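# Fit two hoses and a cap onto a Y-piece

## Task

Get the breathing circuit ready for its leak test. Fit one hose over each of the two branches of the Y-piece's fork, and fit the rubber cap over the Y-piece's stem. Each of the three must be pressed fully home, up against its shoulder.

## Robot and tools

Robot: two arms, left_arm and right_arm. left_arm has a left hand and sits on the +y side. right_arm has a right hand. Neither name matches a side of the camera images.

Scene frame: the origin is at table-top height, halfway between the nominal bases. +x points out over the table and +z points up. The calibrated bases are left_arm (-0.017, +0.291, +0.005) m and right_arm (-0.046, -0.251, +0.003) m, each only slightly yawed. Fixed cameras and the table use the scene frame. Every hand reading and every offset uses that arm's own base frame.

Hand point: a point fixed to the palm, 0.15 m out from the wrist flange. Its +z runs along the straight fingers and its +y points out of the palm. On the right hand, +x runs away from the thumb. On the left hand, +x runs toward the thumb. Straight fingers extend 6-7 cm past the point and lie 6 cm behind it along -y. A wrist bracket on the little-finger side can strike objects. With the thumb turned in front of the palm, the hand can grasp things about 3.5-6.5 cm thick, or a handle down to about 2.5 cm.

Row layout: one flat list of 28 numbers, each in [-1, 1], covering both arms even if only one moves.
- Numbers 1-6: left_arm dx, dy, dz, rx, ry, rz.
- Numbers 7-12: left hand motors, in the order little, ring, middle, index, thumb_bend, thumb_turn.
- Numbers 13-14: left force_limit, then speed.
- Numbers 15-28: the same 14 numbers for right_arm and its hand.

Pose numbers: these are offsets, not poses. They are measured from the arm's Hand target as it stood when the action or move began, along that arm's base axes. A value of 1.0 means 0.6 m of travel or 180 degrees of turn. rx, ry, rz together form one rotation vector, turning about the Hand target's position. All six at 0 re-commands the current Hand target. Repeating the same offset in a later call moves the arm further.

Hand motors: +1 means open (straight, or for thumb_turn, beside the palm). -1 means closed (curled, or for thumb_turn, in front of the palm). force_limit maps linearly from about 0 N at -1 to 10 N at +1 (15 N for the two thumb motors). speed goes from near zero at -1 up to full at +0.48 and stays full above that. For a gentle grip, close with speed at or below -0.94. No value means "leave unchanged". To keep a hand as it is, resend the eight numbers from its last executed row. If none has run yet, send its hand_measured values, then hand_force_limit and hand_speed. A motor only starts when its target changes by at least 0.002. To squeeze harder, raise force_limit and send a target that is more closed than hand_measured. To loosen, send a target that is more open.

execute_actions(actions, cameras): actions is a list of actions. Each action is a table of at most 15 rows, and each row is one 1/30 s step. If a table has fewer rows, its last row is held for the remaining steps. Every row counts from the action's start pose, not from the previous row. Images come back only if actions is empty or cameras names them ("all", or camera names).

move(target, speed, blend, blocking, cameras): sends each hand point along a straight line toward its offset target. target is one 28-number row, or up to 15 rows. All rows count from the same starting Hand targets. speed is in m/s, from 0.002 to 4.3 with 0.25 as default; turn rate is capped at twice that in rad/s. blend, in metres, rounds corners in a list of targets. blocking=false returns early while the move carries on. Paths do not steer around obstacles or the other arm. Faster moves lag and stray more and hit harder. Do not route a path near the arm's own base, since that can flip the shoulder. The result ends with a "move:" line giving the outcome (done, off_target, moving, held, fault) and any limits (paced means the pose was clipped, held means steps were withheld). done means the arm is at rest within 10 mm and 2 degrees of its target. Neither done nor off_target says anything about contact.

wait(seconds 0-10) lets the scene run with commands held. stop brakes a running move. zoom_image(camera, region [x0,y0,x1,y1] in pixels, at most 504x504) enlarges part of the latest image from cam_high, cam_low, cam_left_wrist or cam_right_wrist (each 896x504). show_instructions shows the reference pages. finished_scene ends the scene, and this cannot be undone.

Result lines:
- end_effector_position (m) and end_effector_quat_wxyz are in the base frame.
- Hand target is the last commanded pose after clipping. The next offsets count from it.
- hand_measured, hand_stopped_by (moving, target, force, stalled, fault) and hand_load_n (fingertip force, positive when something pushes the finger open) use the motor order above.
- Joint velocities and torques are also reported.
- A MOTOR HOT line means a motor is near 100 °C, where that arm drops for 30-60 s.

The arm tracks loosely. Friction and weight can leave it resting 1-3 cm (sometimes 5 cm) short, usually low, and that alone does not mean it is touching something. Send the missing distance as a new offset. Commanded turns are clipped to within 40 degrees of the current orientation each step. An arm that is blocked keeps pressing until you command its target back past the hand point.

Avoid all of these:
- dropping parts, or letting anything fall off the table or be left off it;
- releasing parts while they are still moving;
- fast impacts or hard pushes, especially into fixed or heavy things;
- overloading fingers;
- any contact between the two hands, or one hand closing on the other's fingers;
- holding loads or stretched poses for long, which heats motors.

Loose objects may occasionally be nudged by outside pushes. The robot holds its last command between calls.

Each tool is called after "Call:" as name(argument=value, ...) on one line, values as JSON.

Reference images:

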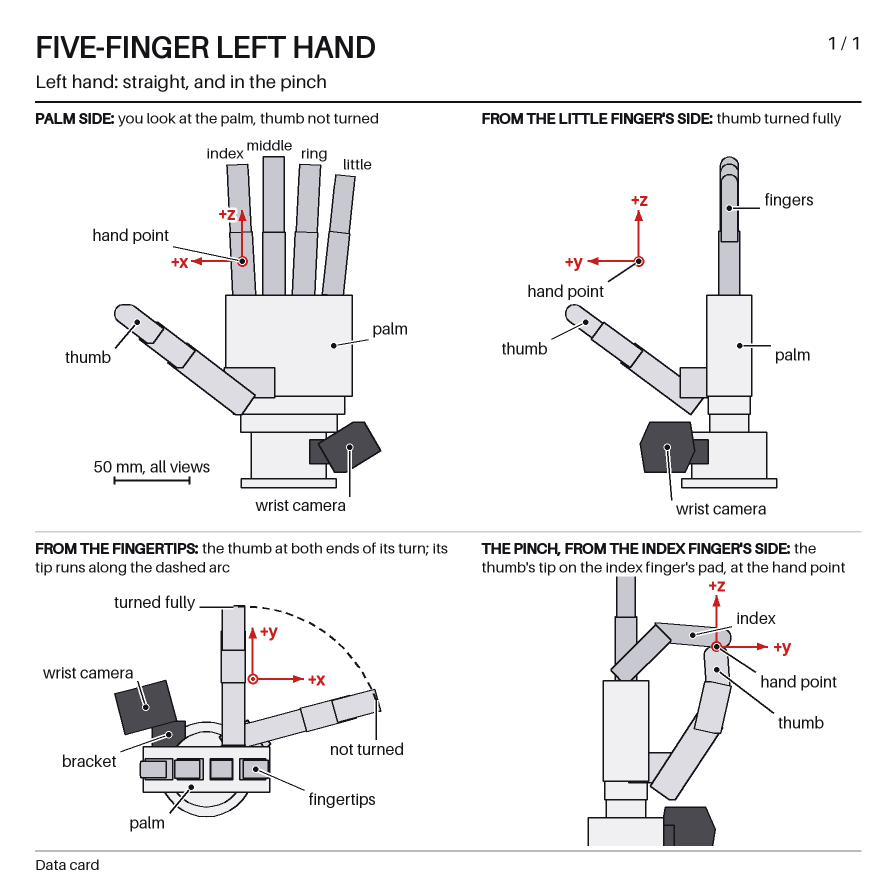

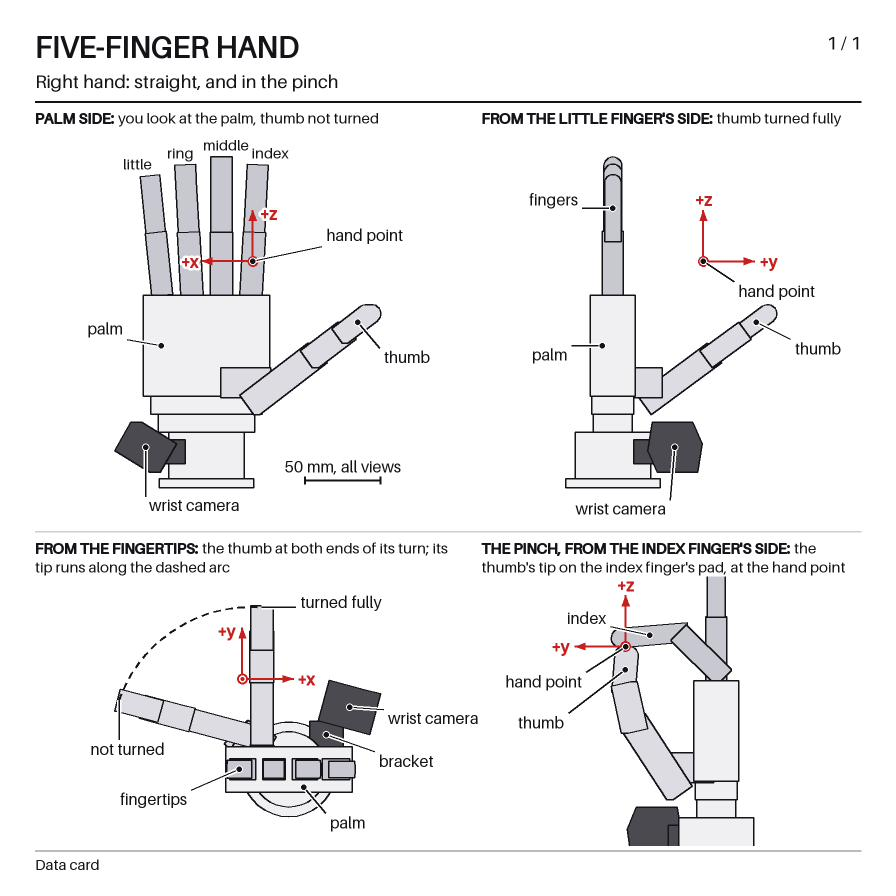

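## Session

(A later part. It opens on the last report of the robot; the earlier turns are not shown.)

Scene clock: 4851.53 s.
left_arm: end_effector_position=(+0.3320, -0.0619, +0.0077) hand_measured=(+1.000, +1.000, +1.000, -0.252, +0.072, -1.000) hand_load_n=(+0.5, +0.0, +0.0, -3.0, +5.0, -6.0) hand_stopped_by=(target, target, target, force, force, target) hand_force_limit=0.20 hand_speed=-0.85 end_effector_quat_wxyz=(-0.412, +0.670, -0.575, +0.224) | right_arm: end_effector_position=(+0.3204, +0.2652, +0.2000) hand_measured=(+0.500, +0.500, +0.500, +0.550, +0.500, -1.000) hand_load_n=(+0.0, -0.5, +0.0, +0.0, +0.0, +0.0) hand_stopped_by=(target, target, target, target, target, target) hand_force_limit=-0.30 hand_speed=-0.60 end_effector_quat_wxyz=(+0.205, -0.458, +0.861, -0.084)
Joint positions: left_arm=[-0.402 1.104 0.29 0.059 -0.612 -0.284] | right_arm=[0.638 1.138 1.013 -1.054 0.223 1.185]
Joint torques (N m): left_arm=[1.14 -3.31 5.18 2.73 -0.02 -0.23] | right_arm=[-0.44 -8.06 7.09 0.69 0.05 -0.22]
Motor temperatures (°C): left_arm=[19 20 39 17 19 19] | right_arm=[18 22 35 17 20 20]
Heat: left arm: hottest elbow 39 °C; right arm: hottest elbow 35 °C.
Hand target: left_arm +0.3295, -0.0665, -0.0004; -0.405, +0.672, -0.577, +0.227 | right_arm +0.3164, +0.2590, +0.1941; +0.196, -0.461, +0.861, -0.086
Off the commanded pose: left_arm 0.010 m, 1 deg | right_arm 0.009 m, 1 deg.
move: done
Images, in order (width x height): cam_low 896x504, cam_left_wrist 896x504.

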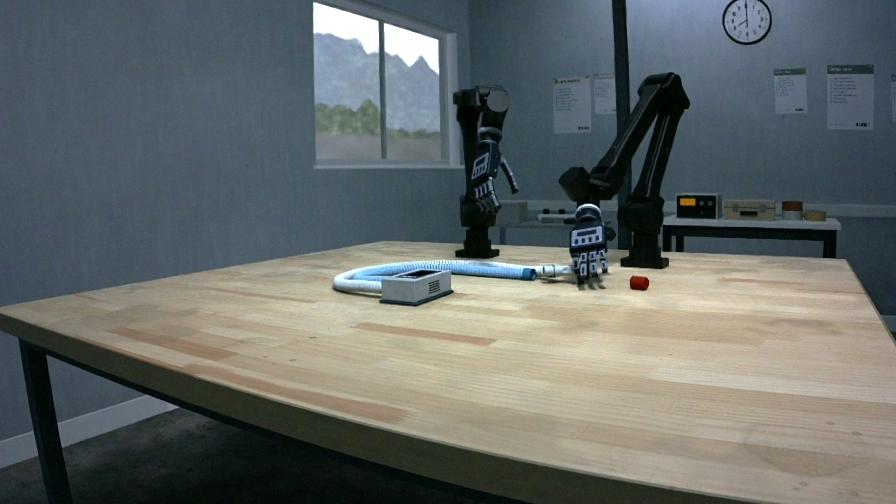

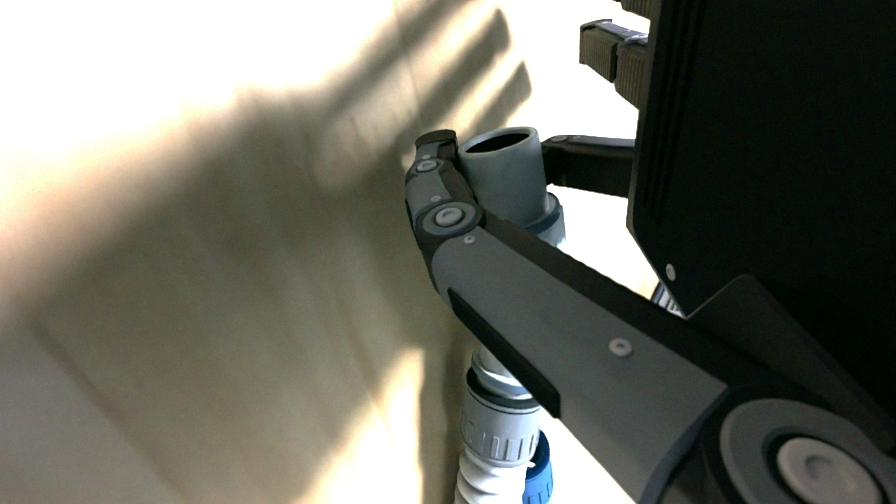

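Call:
move(target=[0, 0, 0.012, 0.048, 0, 0, 1, 1, 1, -0.6, -0.35, -1, 0.2, -0.85, 0, 0, 0, 0, 0, 0, 0.5, 0.5, 0.5, 0.55, 0.5, -1, -0.3, -0.6], speed=0.05, cameras=["cam_low", "cam_left_wrist"])

Call:
zoom_image(camera="cam_low", region=[500, 180, 640, 290])

Scene clock: 4870.90 s.
left_arm: end_effector_position=(+0.3287, -0.0628, +0.0084) hand_measured=(+1.000, +1.000, +1.000, -0.252, +0.072, -1.000) hand_load_n=(+0.0, +0.0, +0.0, +2.0, +4.0, -5.5) hand_stopped_by=(target, target, target, force, force, target) hand_force_limit=0.20 hand_speed=-0.85 end_effector_quat_wxyz=(-0.456, +0.650, -0.576, +0.195) | right_arm: end_effector_position=(+0.3204, +0.2652, +0.2000) hand_measured=(+0.500, +0.500, +0.500, +0.550, +0.500, -1.000) hand_load_n=(+0.0, +0.0, +0.0, +0.0, +0.0, +0.0) hand_stopped_by=(target, target, target, target, target, target) hand_force_limit=-0.30 hand_speed=-0.60 end_effector_quat_wxyz=(+0.205, -0.458, +0.861, -0.084)
Joint positions: left_arm=[-0.495 1.143 0.295 0.066 -0.768 -0.284] | right_arm=[0.638 1.138 1.013 -1.054 0.223 1.185]
Joint torques (N m): left_arm=[0.85 -3.43 7.19 0.53 -0.32 0.1] | right_arm=[-0.21 -8.29 7.17 0.72 0.03 -0.21]
Heat: left arm: hottest elbow 39 °C; right arm: hottest elbow 34 °C.
Hand target: left_arm +0.3295, -0.0665, +0.0069; -0.455, +0.639, -0.593, +0.183 | right_arm +0.3164, +0.2590, +0.1941; +0.196, -0.461, +0.861, -0.086
Off the commanded pose: left_arm 0.004 m, 3 deg | right_arm 0.009 m, 1 deg.
move: off_target (left_arm)
Images, in order (width x height): cam_low 896x504, cam_left_wrist 896x504.

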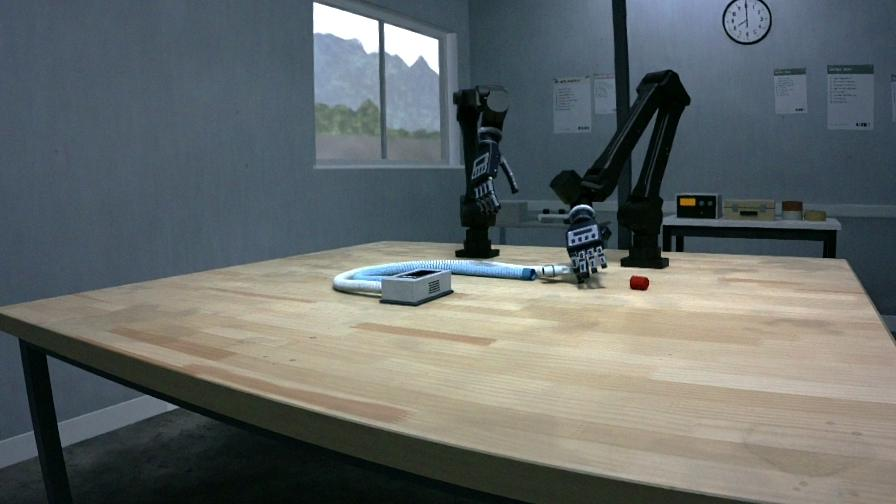

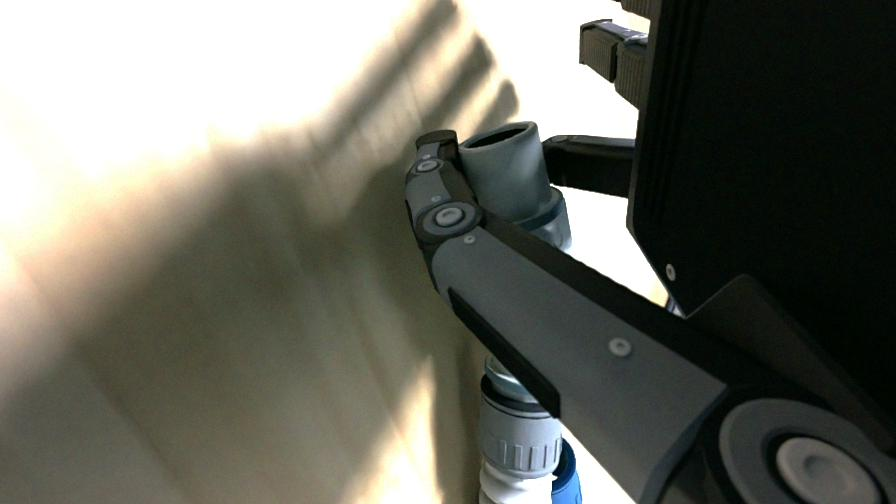

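Scaled by 3.600 from the camera's 896x504 image, which has a finer 1280x720 frame.

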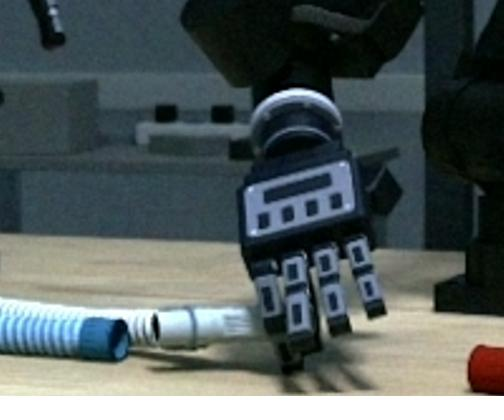

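Call:
move(target=[[0, 0, 0, 0, 0, 0, 1, 1, 1, 1, -0.35, -1, 0.2, -0.8, 0, 0, 0, 0, 0, 0, 0.5, 0.5, 0.5, 0.55, 0.5, -1, -0.3, -0.6]], speed=0.05, cameras=["cam_low", "cam_left_wrist"])

Call:
zoom_image(camera="cam_low", region=[500, 180, 640, 290])

Scene clock: 4883.50 s.
left_arm: end_effector_position=(+0.3270, -0.0632, +0.0088) hand_measured=(+1.000, +1.000, +1.000, -0.190, +0.070, -1.000) hand_load_n=(+0.0, +0.0, +0.0, -13.0, +0.5, +0.5) hand_stopped_by=(target, target, target, moving, force, target) hand_force_limit=0.20 hand_speed=-0.80 end_effector_quat_wxyz=(-0.459, +0.643, -0.582, +0.191) | right_arm: end_effector_position=(+0.3204, +0.2652, +0.2000) hand_measured=(+0.500, +0.500, +0.500, +0.550, +0.500, -1.000) hand_load_n=(+0.0, +0.0, +0.0, +0.0, +0.0, +0.0) hand_stopped_by=(target, target, target, target, target, target) hand_force_limit=-0.30 hand_speed=-0.60 end_effector_quat_wxyz=(+0.205, -0.458, +0.861, -0.084)
Joint positions: left_arm=[-0.505 1.141 0.295 0.06 -0.776 -0.27] | right_arm=[0.638 1.138 1.013 -1.054 0.223 1.185]
Joint torques (N m): left_arm=[2.26 -3.37 7.12 0.8 -0.07 -0.05] | right_arm=[-0.73 -7.59 7.08 0.79 0.02 -0.24]
Heat: left arm: hottest elbow 40 °C; right arm: hottest elbow 34 °C.
Hand target: left_arm +0.3295, -0.0664, +0.0069; -0.455, +0.639, -0.593, +0.183 | right_arm +0.3164, +0.2590, +0.1941; +0.196, -0.461, +0.861, -0.086
Off the commanded pose: left_arm 0.005 m, 2 deg | right_arm 0.009 m, 1 deg.
move: done
Images, in order (width x height): cam_low 896x504, cam_left_wrist 896x504.

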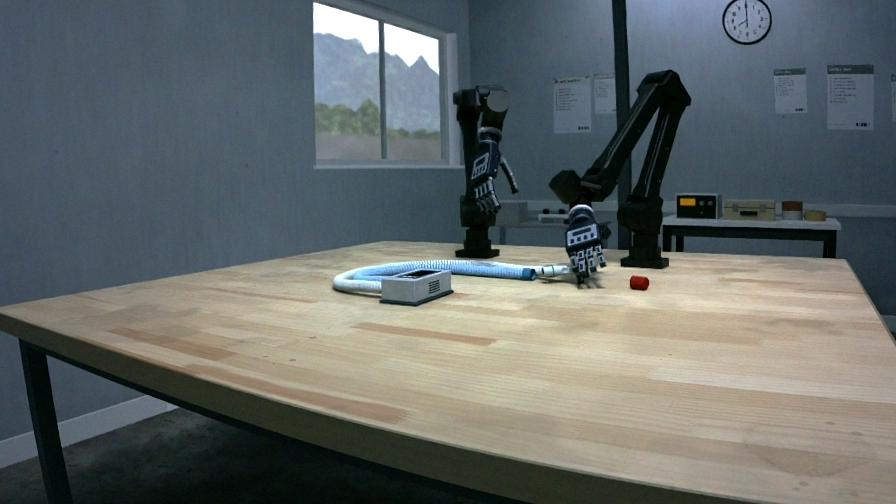

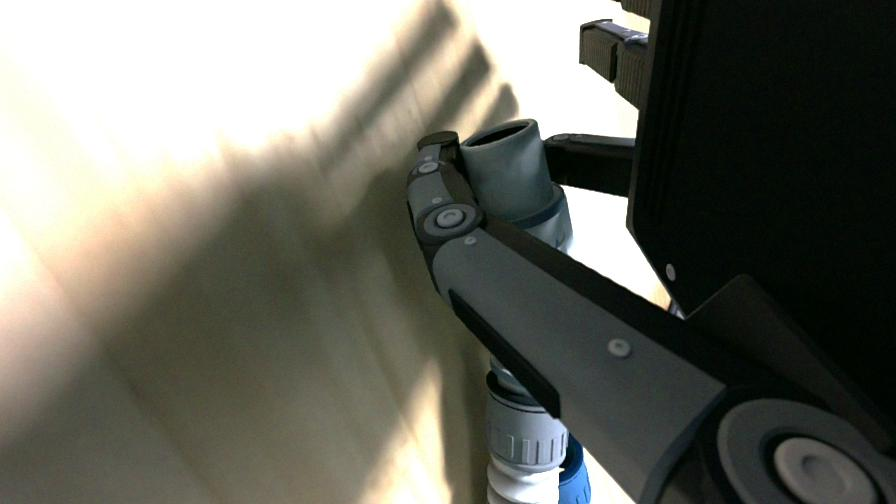

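Scaled by 3.600 from the camera's 896x504 image, which has a finer 1280x720 frame.

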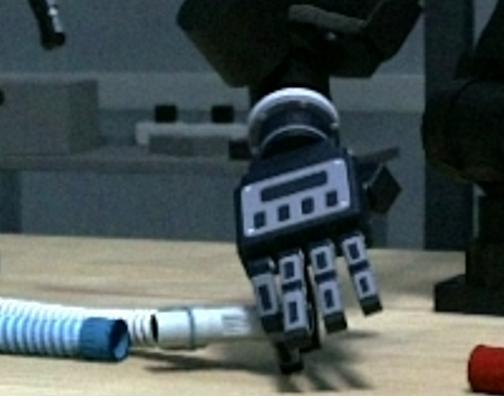

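Call:
move(target=[0, 0, 0.06, 0, 0, 0, 1, 1, 1, 1, -0.35, -1, 0.2, -0.8, 0, 0, 0, 0, 0, 0, 0.5, 0.5, 0.5, 0.55, 0.5, -1, -0.3, -0.6], speed=0.06, cameras=["cam_low", "cam_left_wrist"])

Call:
zoom_image(camera="cam_low", region=[500, 180, 640, 290])

Scene clock: 4891.03 s.
left_arm: end_effector_position=(+0.3063, -0.0535, +0.0171) hand_measured=(+1.000, +1.000, +1.000, -0.190, +0.070, -1.000) hand_load_n=(+0.0, +0.0, -0.5, +0.0, +0.5, +0.5) hand_stopped_by=(target, target, target, stalled, force, target) hand_force_limit=0.20 hand_speed=-0.80 end_effector_quat_wxyz=(-0.448, +0.640, -0.603, +0.160) | right_arm: end_effector_position=(+0.3204, +0.2652, +0.2000) hand_measured=(+0.500, +0.500, +0.500, +0.550, +0.500, -1.000) hand_load_n=(+0.0, +0.0, -0.5, +0.0, +0.0, +0.0) hand_stopped_by=(target, target, target, target, target, target) hand_force_limit=-0.30 hand_speed=-0.60 end_effector_quat_wxyz=(+0.205, -0.458, +0.861, -0.084)
Joint positions: left_arm=[-0.505 1.038 0.307 -0.133 -0.767 -0.269] | right_arm=[0.638 1.138 1.013 -1.054 0.223 1.185]
Joint torques (N m): left_arm=[1.9 -5.6 10.62 1.14 -0.43 -0.01] | right_arm=[-0.26 -7.12 7.23 0.9 0.06 -0.22]
Heat: left arm: hottest elbow 40 °C; right arm: hottest elbow 34 °C.
Hand target: left_arm +0.3295, -0.0664, +0.0429; -0.455, +0.639, -0.593, +0.183 | right_arm +0.3164, +0.2590, +0.1941; +0.196, -0.461, +0.861, -0.086
Off the commanded pose: left_arm 0.037 m, 3 deg | right_arm 0.009 m, 1 deg.
move: off_target (left_arm)
Images, in order (width x height): cam_low 896x504, cam_left_wrist 896x504.

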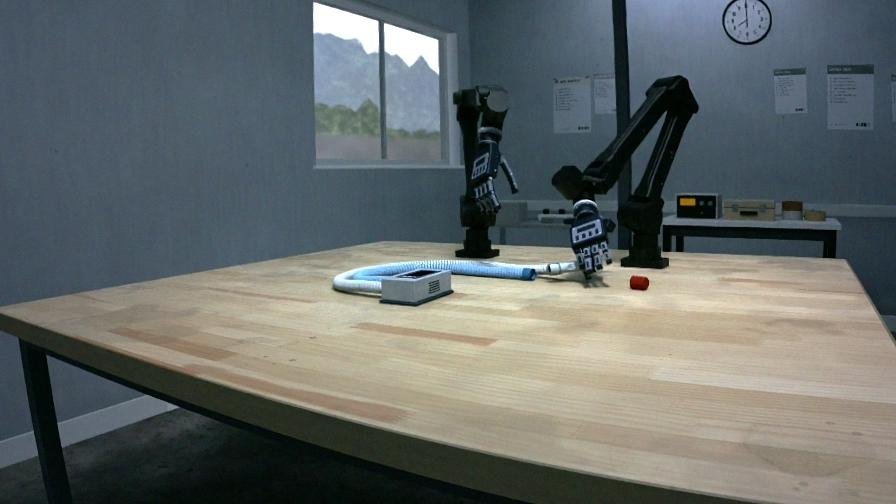

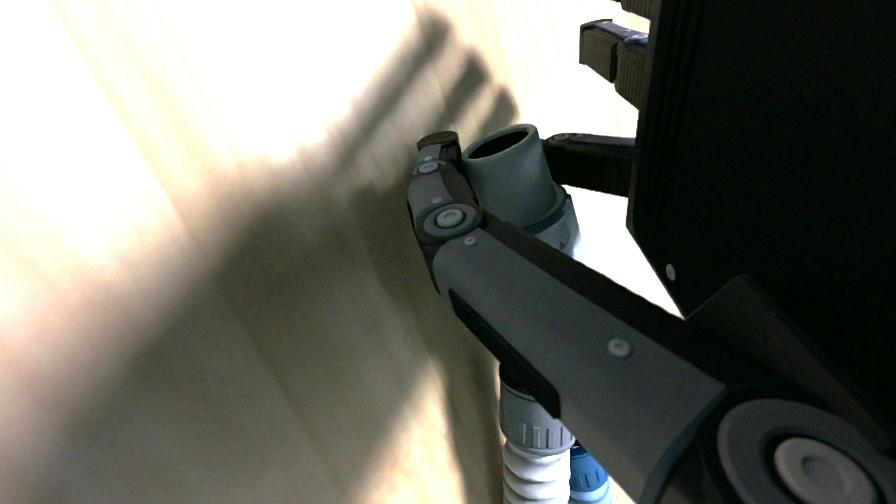

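Scaled by 3.600 from the camera's 896x504 image, which has a finer 1280x720 frame.

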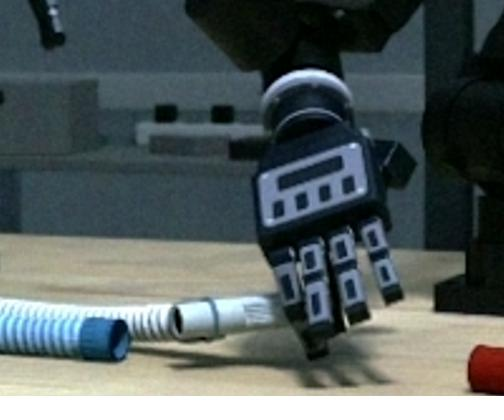

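Call:
move(target=[0.01, 0, 0.035, 0, 0, 0, 1, 1, 1, 1, -0.35, -1, 0.2, -0.8, 0, 0, 0, 0, 0, 0, 0.5, 0.5, 0.5, 0.55, 0.5, -1, -0.3, -0.6], speed=0.06, cameras=["cam_low", "cam_left_wrist"])

Call:
zoom_image(camera="cam_low", region=[500, 180, 640, 290])

Scene clock: 4899.47 s.
left_arm: end_effector_position=(+0.3117, -0.0573, +0.0356) hand_measured=(+1.000, +1.000, +1.000, -0.190, +0.070, -1.000) hand_load_n=(+0.0, +0.0, +0.0, +0.5, +0.5, +0.0) hand_stopped_by=(target, target, target, stalled, force, target) hand_force_limit=0.20 hand_speed=-0.80 end_effector_quat_wxyz=(-0.447, +0.638, -0.606, +0.162) | right_arm: end_effector_position=(+0.3204, +0.2652, +0.2000) hand_measured=(+0.500, +0.500, +0.500, +0.550, +0.500, -1.000) hand_load_n=(+0.0, +0.0, -0.5, +0.0, +0.0, +0.0) hand_stopped_by=(target, target, target, target, target, target) hand_force_limit=-0.30 hand_speed=-0.60 end_effector_quat_wxyz=(+0.205, -0.458, +0.861, -0.084)
Joint positions: left_arm=[-0.505 0.998 0.349 -0.21 -0.761 -0.262] | right_arm=[0.638 1.138 1.013 -1.054 0.223 1.185]
Joint torques (N m): left_arm=[3.02 -6.18 11.21 1.31 -0.32 0] | right_arm=[-0.38 -8.18 7.17 0.69 0.03 -0.22]
Heat: left arm: hottest elbow 41 °C; right arm: hottest elbow 33 °C.
Hand target: left_arm +0.3355, -0.0664, +0.0638; -0.455, +0.639, -0.593, +0.183 | right_arm +0.3164, +0.2590, +0.1941; +0.196, -0.461, +0.861, -0.086
Off the commanded pose: left_arm 0.038 m, 3 deg | right_arm 0.009 m, 1 deg.
move: off_target (left_arm)
Images, in order (width x height): cam_low 896x504, cam_left_wrist 896x504.

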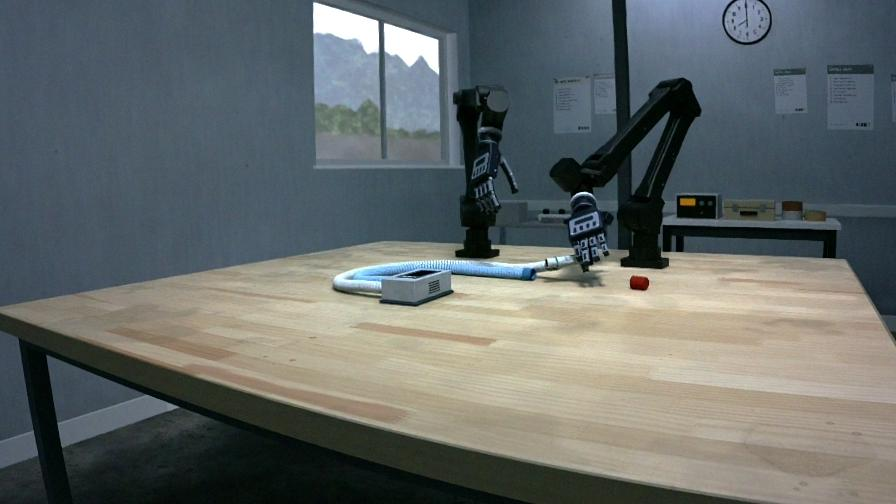

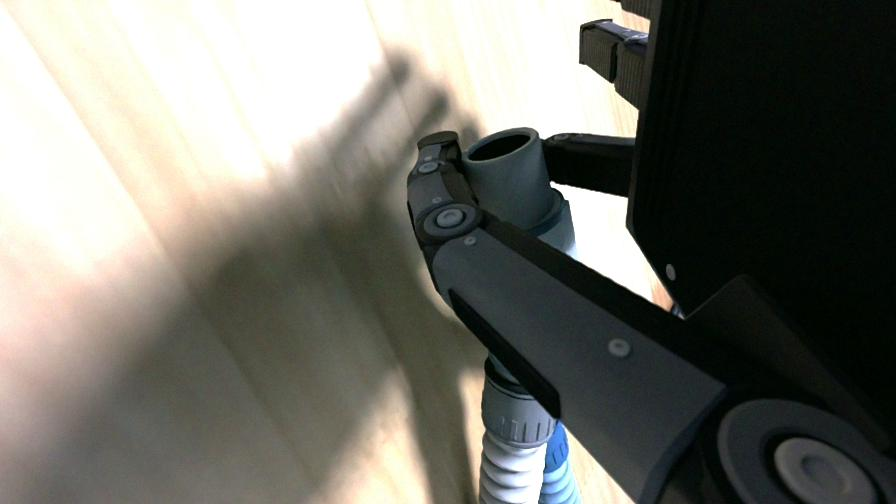

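Scaled by 3.600 from the camera's 896x504 image, which has a finer 1280x720 frame.

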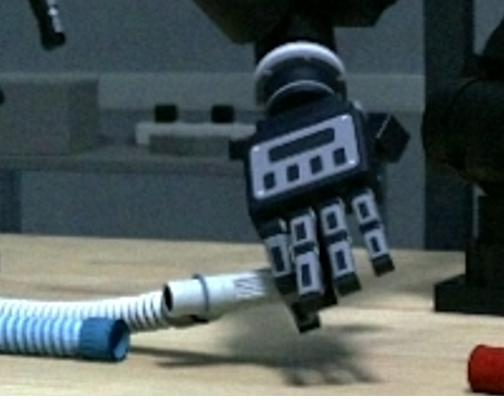

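Call:
move(target=[-0.012, 0, -0.055, 0.055, 0, 0, 1, 1, 1, 1, -0.35, -1, 0.2, -0.8, 0, 0, 0, 0, 0, 0, 0.5, 0.5, 0.5, 0.55, 0.5, -1, -0.3, -0.6], speed=0.06, cameras=["cam_low", "cam_left_wrist"])

Call:
zoom_image(camera="cam_low", region=[500, 180, 640, 290])

Scene clock: 4922.00 s.
left_arm: end_effector_position=(+0.3159, -0.0557, +0.0210) hand_measured=(+1.000, +1.000, +1.000, -0.190, +0.070, -1.000) hand_load_n=(+0.0, +0.0, -0.5, +0.0, +0.5, +0.0) hand_stopped_by=(target, target, target, stalled, force, target) hand_force_limit=0.20 hand_speed=-0.80 end_effector_quat_wxyz=(-0.503, +0.602, -0.609, +0.116) | right_arm: end_effector_position=(+0.3204, +0.2652, +0.2000) hand_measured=(+0.500, +0.500, +0.500, +0.550, +0.500, -1.000) hand_load_n=(+0.0, +0.0, +0.0, +0.0, +0.0, +0.0) hand_stopped_by=(target, target, target, target, target, target) hand_force_limit=-0.30 hand_speed=-0.60 end_effector_quat_wxyz=(+0.205, -0.458, +0.861, -0.084)
Joint positions: left_arm=[-0.591 1.151 0.349 -0.102 -0.936 -0.234] | right_arm=[0.638 1.138 1.013 -1.054 0.223 1.185]
Joint torques (N m): left_arm=[1.2 -5.83 7.66 2.03 -0.63 0.02] | right_arm=[-0.62 -7.3 7.24 0.61 0 -0.27]
Motor temperatures (°C): left_arm=[19 20 44 17 19 19] | right_arm=[18 21 33 17 20 20]
Heat: left arm: hottest elbow 44 °C; right arm: hottest elbow 33 °C.
Hand target: left_arm +0.3283, -0.0665, +0.0308; -0.508, +0.598, -0.606, +0.131 | right_arm +0.3164, +0.2590, +0.1941; +0.196, -0.461, +0.861, -0.086
Off the commanded pose: left_arm 0.019 m, 2 deg | right_arm 0.009 m, 1 deg.
move: off_target (left_arm)
Images, in order (width x height): cam_low 896x504, cam_left_wrist 896x504.

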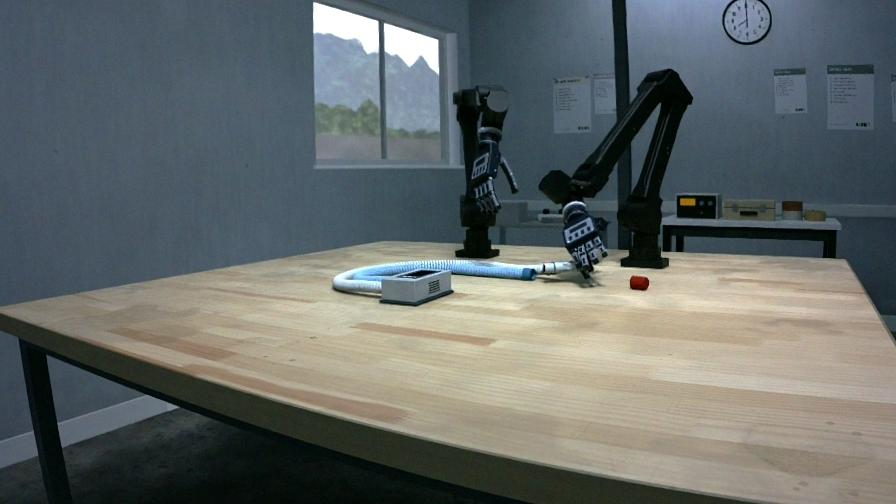

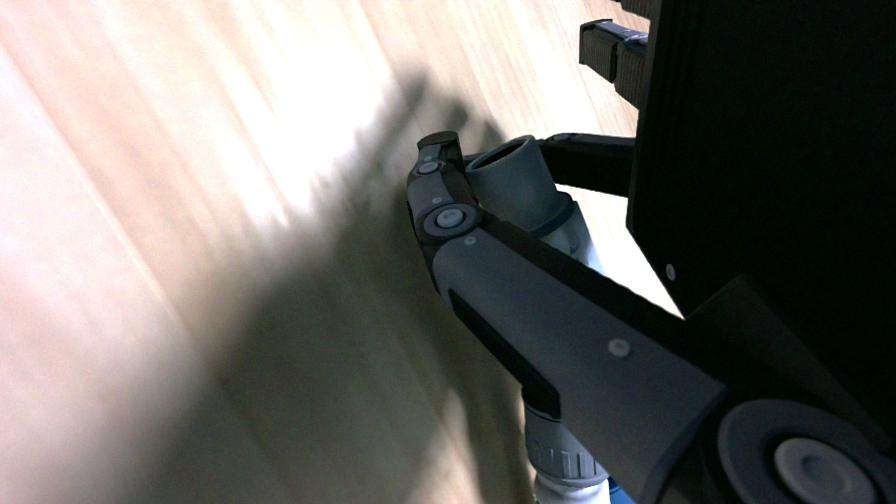

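Scaled by 3.600 from the camera's 896x504 image, which has a finer 1280x720 frame.

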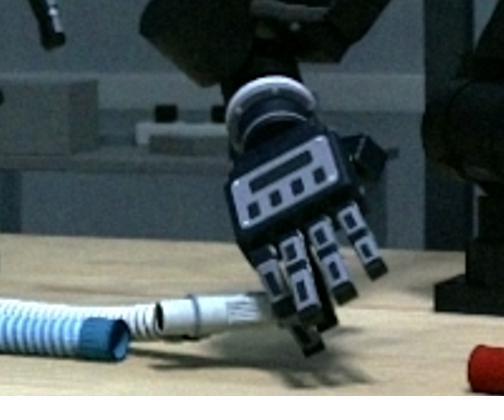

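Call:
move(target=[0.008, 0, 0.0, 0, 0, 0, 1, 1, 1, 0.9, -0.35, -1, 0.2, -0.85, 0, 0, 0, 0, 0, 0, 0.5, 0.5, 0.5, 0.55, 0.5, -1, -0.3, -0.6], speed=0.06, cameras=["cam_low", "cam_left_wrist"])

Call:
zoom_image(camera="cam_low", region=[500, 180, 640, 290])

Scene clock: 4937.37 s.
left_arm: end_effector_position=(+0.3175, -0.0564, +0.0195) hand_measured=(+1.000, +1.000, +1.000, +0.900, +0.070, -1.000) hand_load_n=(+0.0, +0.0, +0.0, -0.5, +0.0, +0.0) hand_stopped_by=(target, target, target, target, force, target) hand_force_limit=0.20 hand_speed=-0.85 end_effector_quat_wxyz=(-0.504, +0.598, -0.612, +0.116) | right_arm: end_effector_position=(+0.3204, +0.2652, +0.2000) hand_measured=(+0.500, +0.500, +0.500, +0.550, +0.500, -1.000) hand_load_n=(+0.0, +0.0, +0.0, +0.0, +0.0, +0.0) hand_stopped_by=(target, target, target, target, target, target) hand_force_limit=-0.30 hand_speed=-0.60 end_effector_quat_wxyz=(+0.205, -0.458, +0.861, -0.084)
Joint positions: left_arm=[-0.591 1.163 0.349 -0.084 -0.935 -0.219] | right_arm=[0.638 1.138 1.013 -1.054 0.223 1.185]
Joint torques (N m): left_arm=[2.26 -5.42 8.21 2.21 -0.43 0.01] | right_arm=[-0.38 -8 7.17 0.85 0.02 -0.2]
Heat: left arm: hottest elbow 43 °C; right arm: hottest elbow 33 °C.
Hand target: left_arm +0.3331, -0.0665, +0.0308; -0.508, +0.598, -0.606, +0.131 | right_arm +0.3164, +0.2590, +0.1941; +0.196, -0.461, +0.861, -0.086
Off the commanded pose: left_arm 0.022 m, 2 deg | right_arm 0.009 m, 1 deg.
move: off_target (left_arm)
Images, in order (width x height): cam_low 896x504, cam_left_wrist 896x504.

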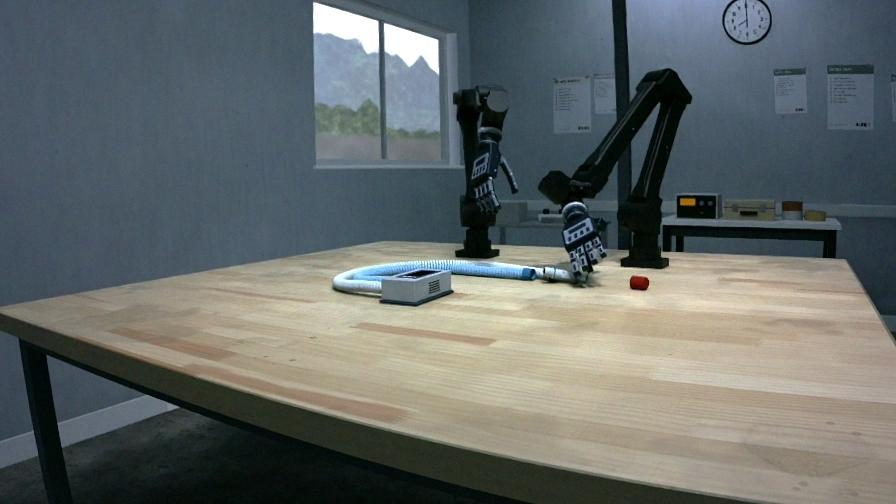

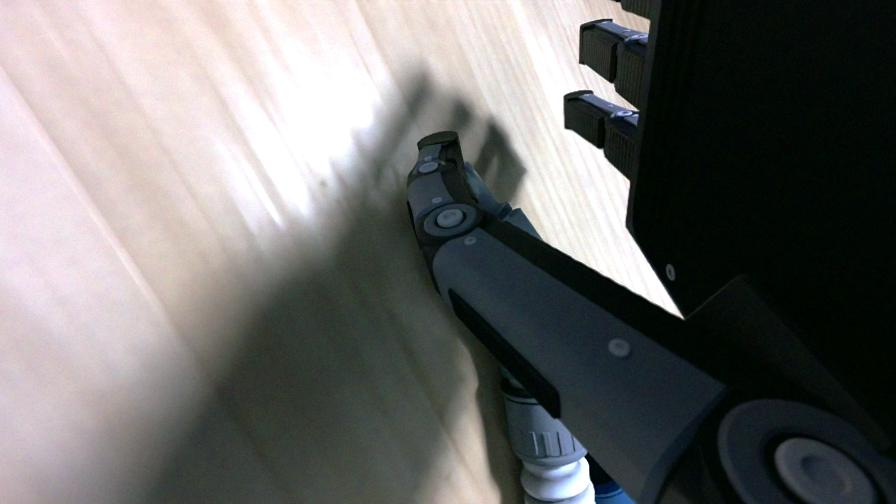

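Scaled by 3.600 from the camera's 896x504 image, which has a finer 1280x720 frame.

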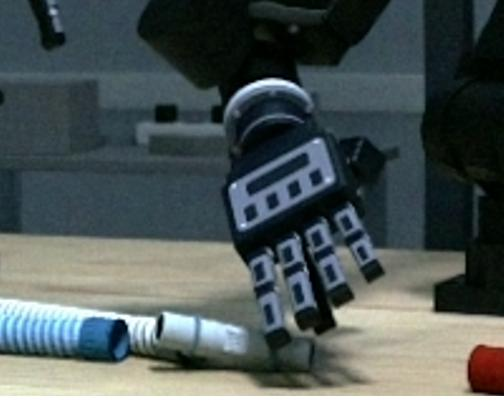

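Call:
move(target=[[-0.08, 0.02, 0.03, 0, 0, 0, 1, 1, 1, 0.9, -0.35, -1, 0.2, -0.85, 0, 0, 0, 0, 0, 0, 0.5, 0.5, 0.5, 0.55, 0.5, -1, -0.3, -0.6], [-0.06, 0.2, 0.2, 0, 0, 0, 1, 1, 1, 0.9, -0.35, -1, 0.2, -0.85, 0, 0, 0, 0, 0, 0, 0.5, 0.5, 0.5, 0.55, 0.5, -1, -0.3, -0.6]], speed=0.12, cameras=["all"])

Call:
zoom_image(camera="cam_low", region=[500, 180, 640, 290])

Call:
zoom_image(camera="cam_high", region=[380, 130, 520, 240])

Scene clock: 4947.70 s.
left_arm: end_effector_position=(+0.2807, +0.0525, +0.1120) hand_measured=(+1.000, +1.000, +1.000, +0.900, +0.070, -1.000) hand_load_n=(+0.0, +0.0, +0.0, +0.0, +0.0, +0.0) hand_stopped_by=(target, target, target, target, force, target) hand_force_limit=0.20 hand_speed=-0.85 end_effector_quat_wxyz=(-0.490, +0.601, -0.621, +0.114) | right_arm: end_effector_position=(+0.3204, +0.2652, +0.2000) hand_measured=(+0.500, +0.500, +0.500, +0.550, +0.500, -1.000) hand_load_n=(+0.0, +0.0, +0.0, +0.0, -0.5, +0.0) hand_stopped_by=(target, target, target, target, target, target) hand_force_limit=-0.30 hand_speed=-0.60 end_effector_quat_wxyz=(+0.205, -0.458, +0.861, -0.084)
Joint positions: left_arm=[-0.135 0.554 0.35 -0.424 -0.576 0.196] | right_arm=[0.638 1.138 1.013 -1.054 0.223 1.185]
Joint torques (N m): left_arm=[2.73 -1.79 13.48 1.36 -0.17 0.02] | right_arm=[0.26 -8.35 7.25 0.69 0.05 -0.25]
Heat: left arm: hottest elbow 43 °C; right arm: hottest elbow 33 °C.
Hand target: left_arm +0.2970, +0.0536, +0.1508; -0.508, +0.598, -0.606, +0.131 | right_arm +0.3164, +0.2590, +0.1941; +0.196, -0.461, +0.861, -0.086
Off the commanded pose: left_arm 0.042 m, 3 deg | right_arm 0.009 m, 1 deg.
move: off_target (left_arm)

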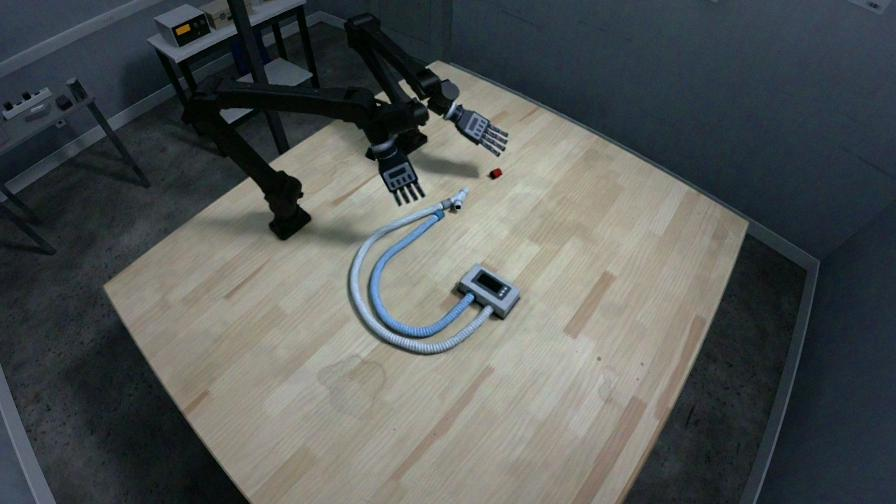

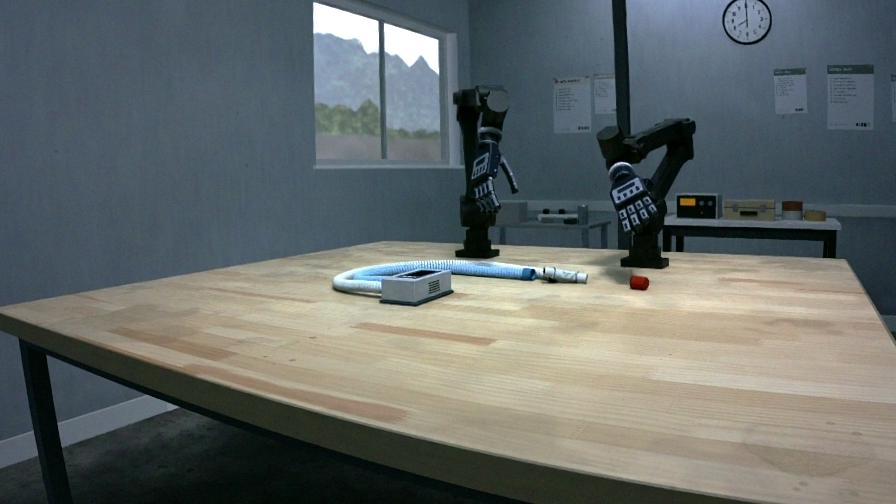

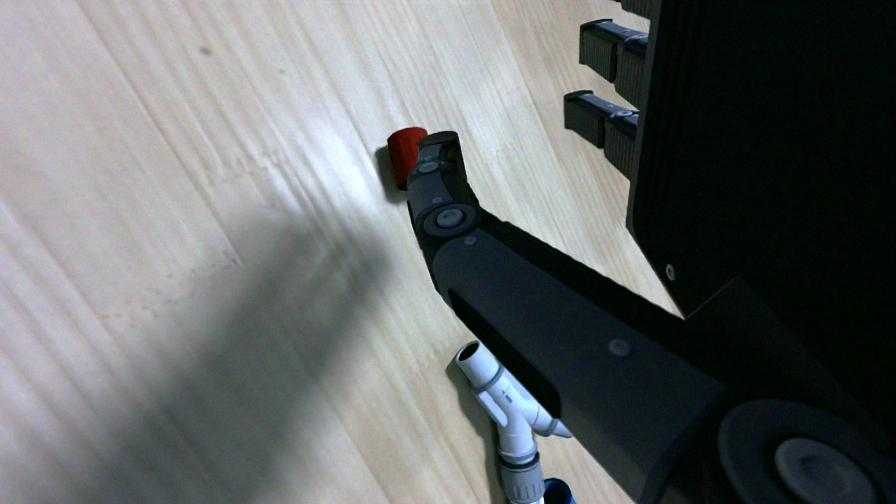

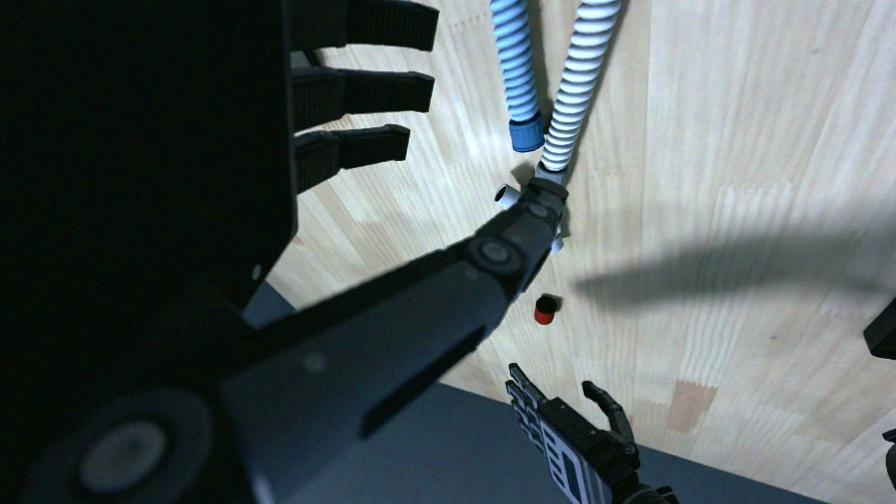

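Scaled by 3.600 from the camera's 896x504 image, which has a finer 1280x720 frame.

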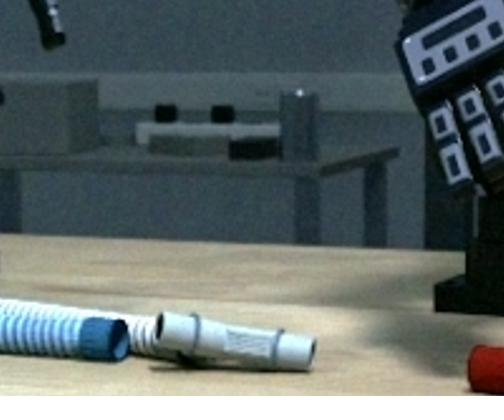

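Scaled by 3.600 from the camera's 896x504 image, which has a finer 1280x720 frame.

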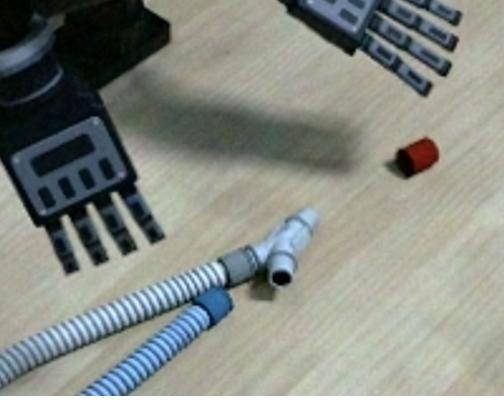

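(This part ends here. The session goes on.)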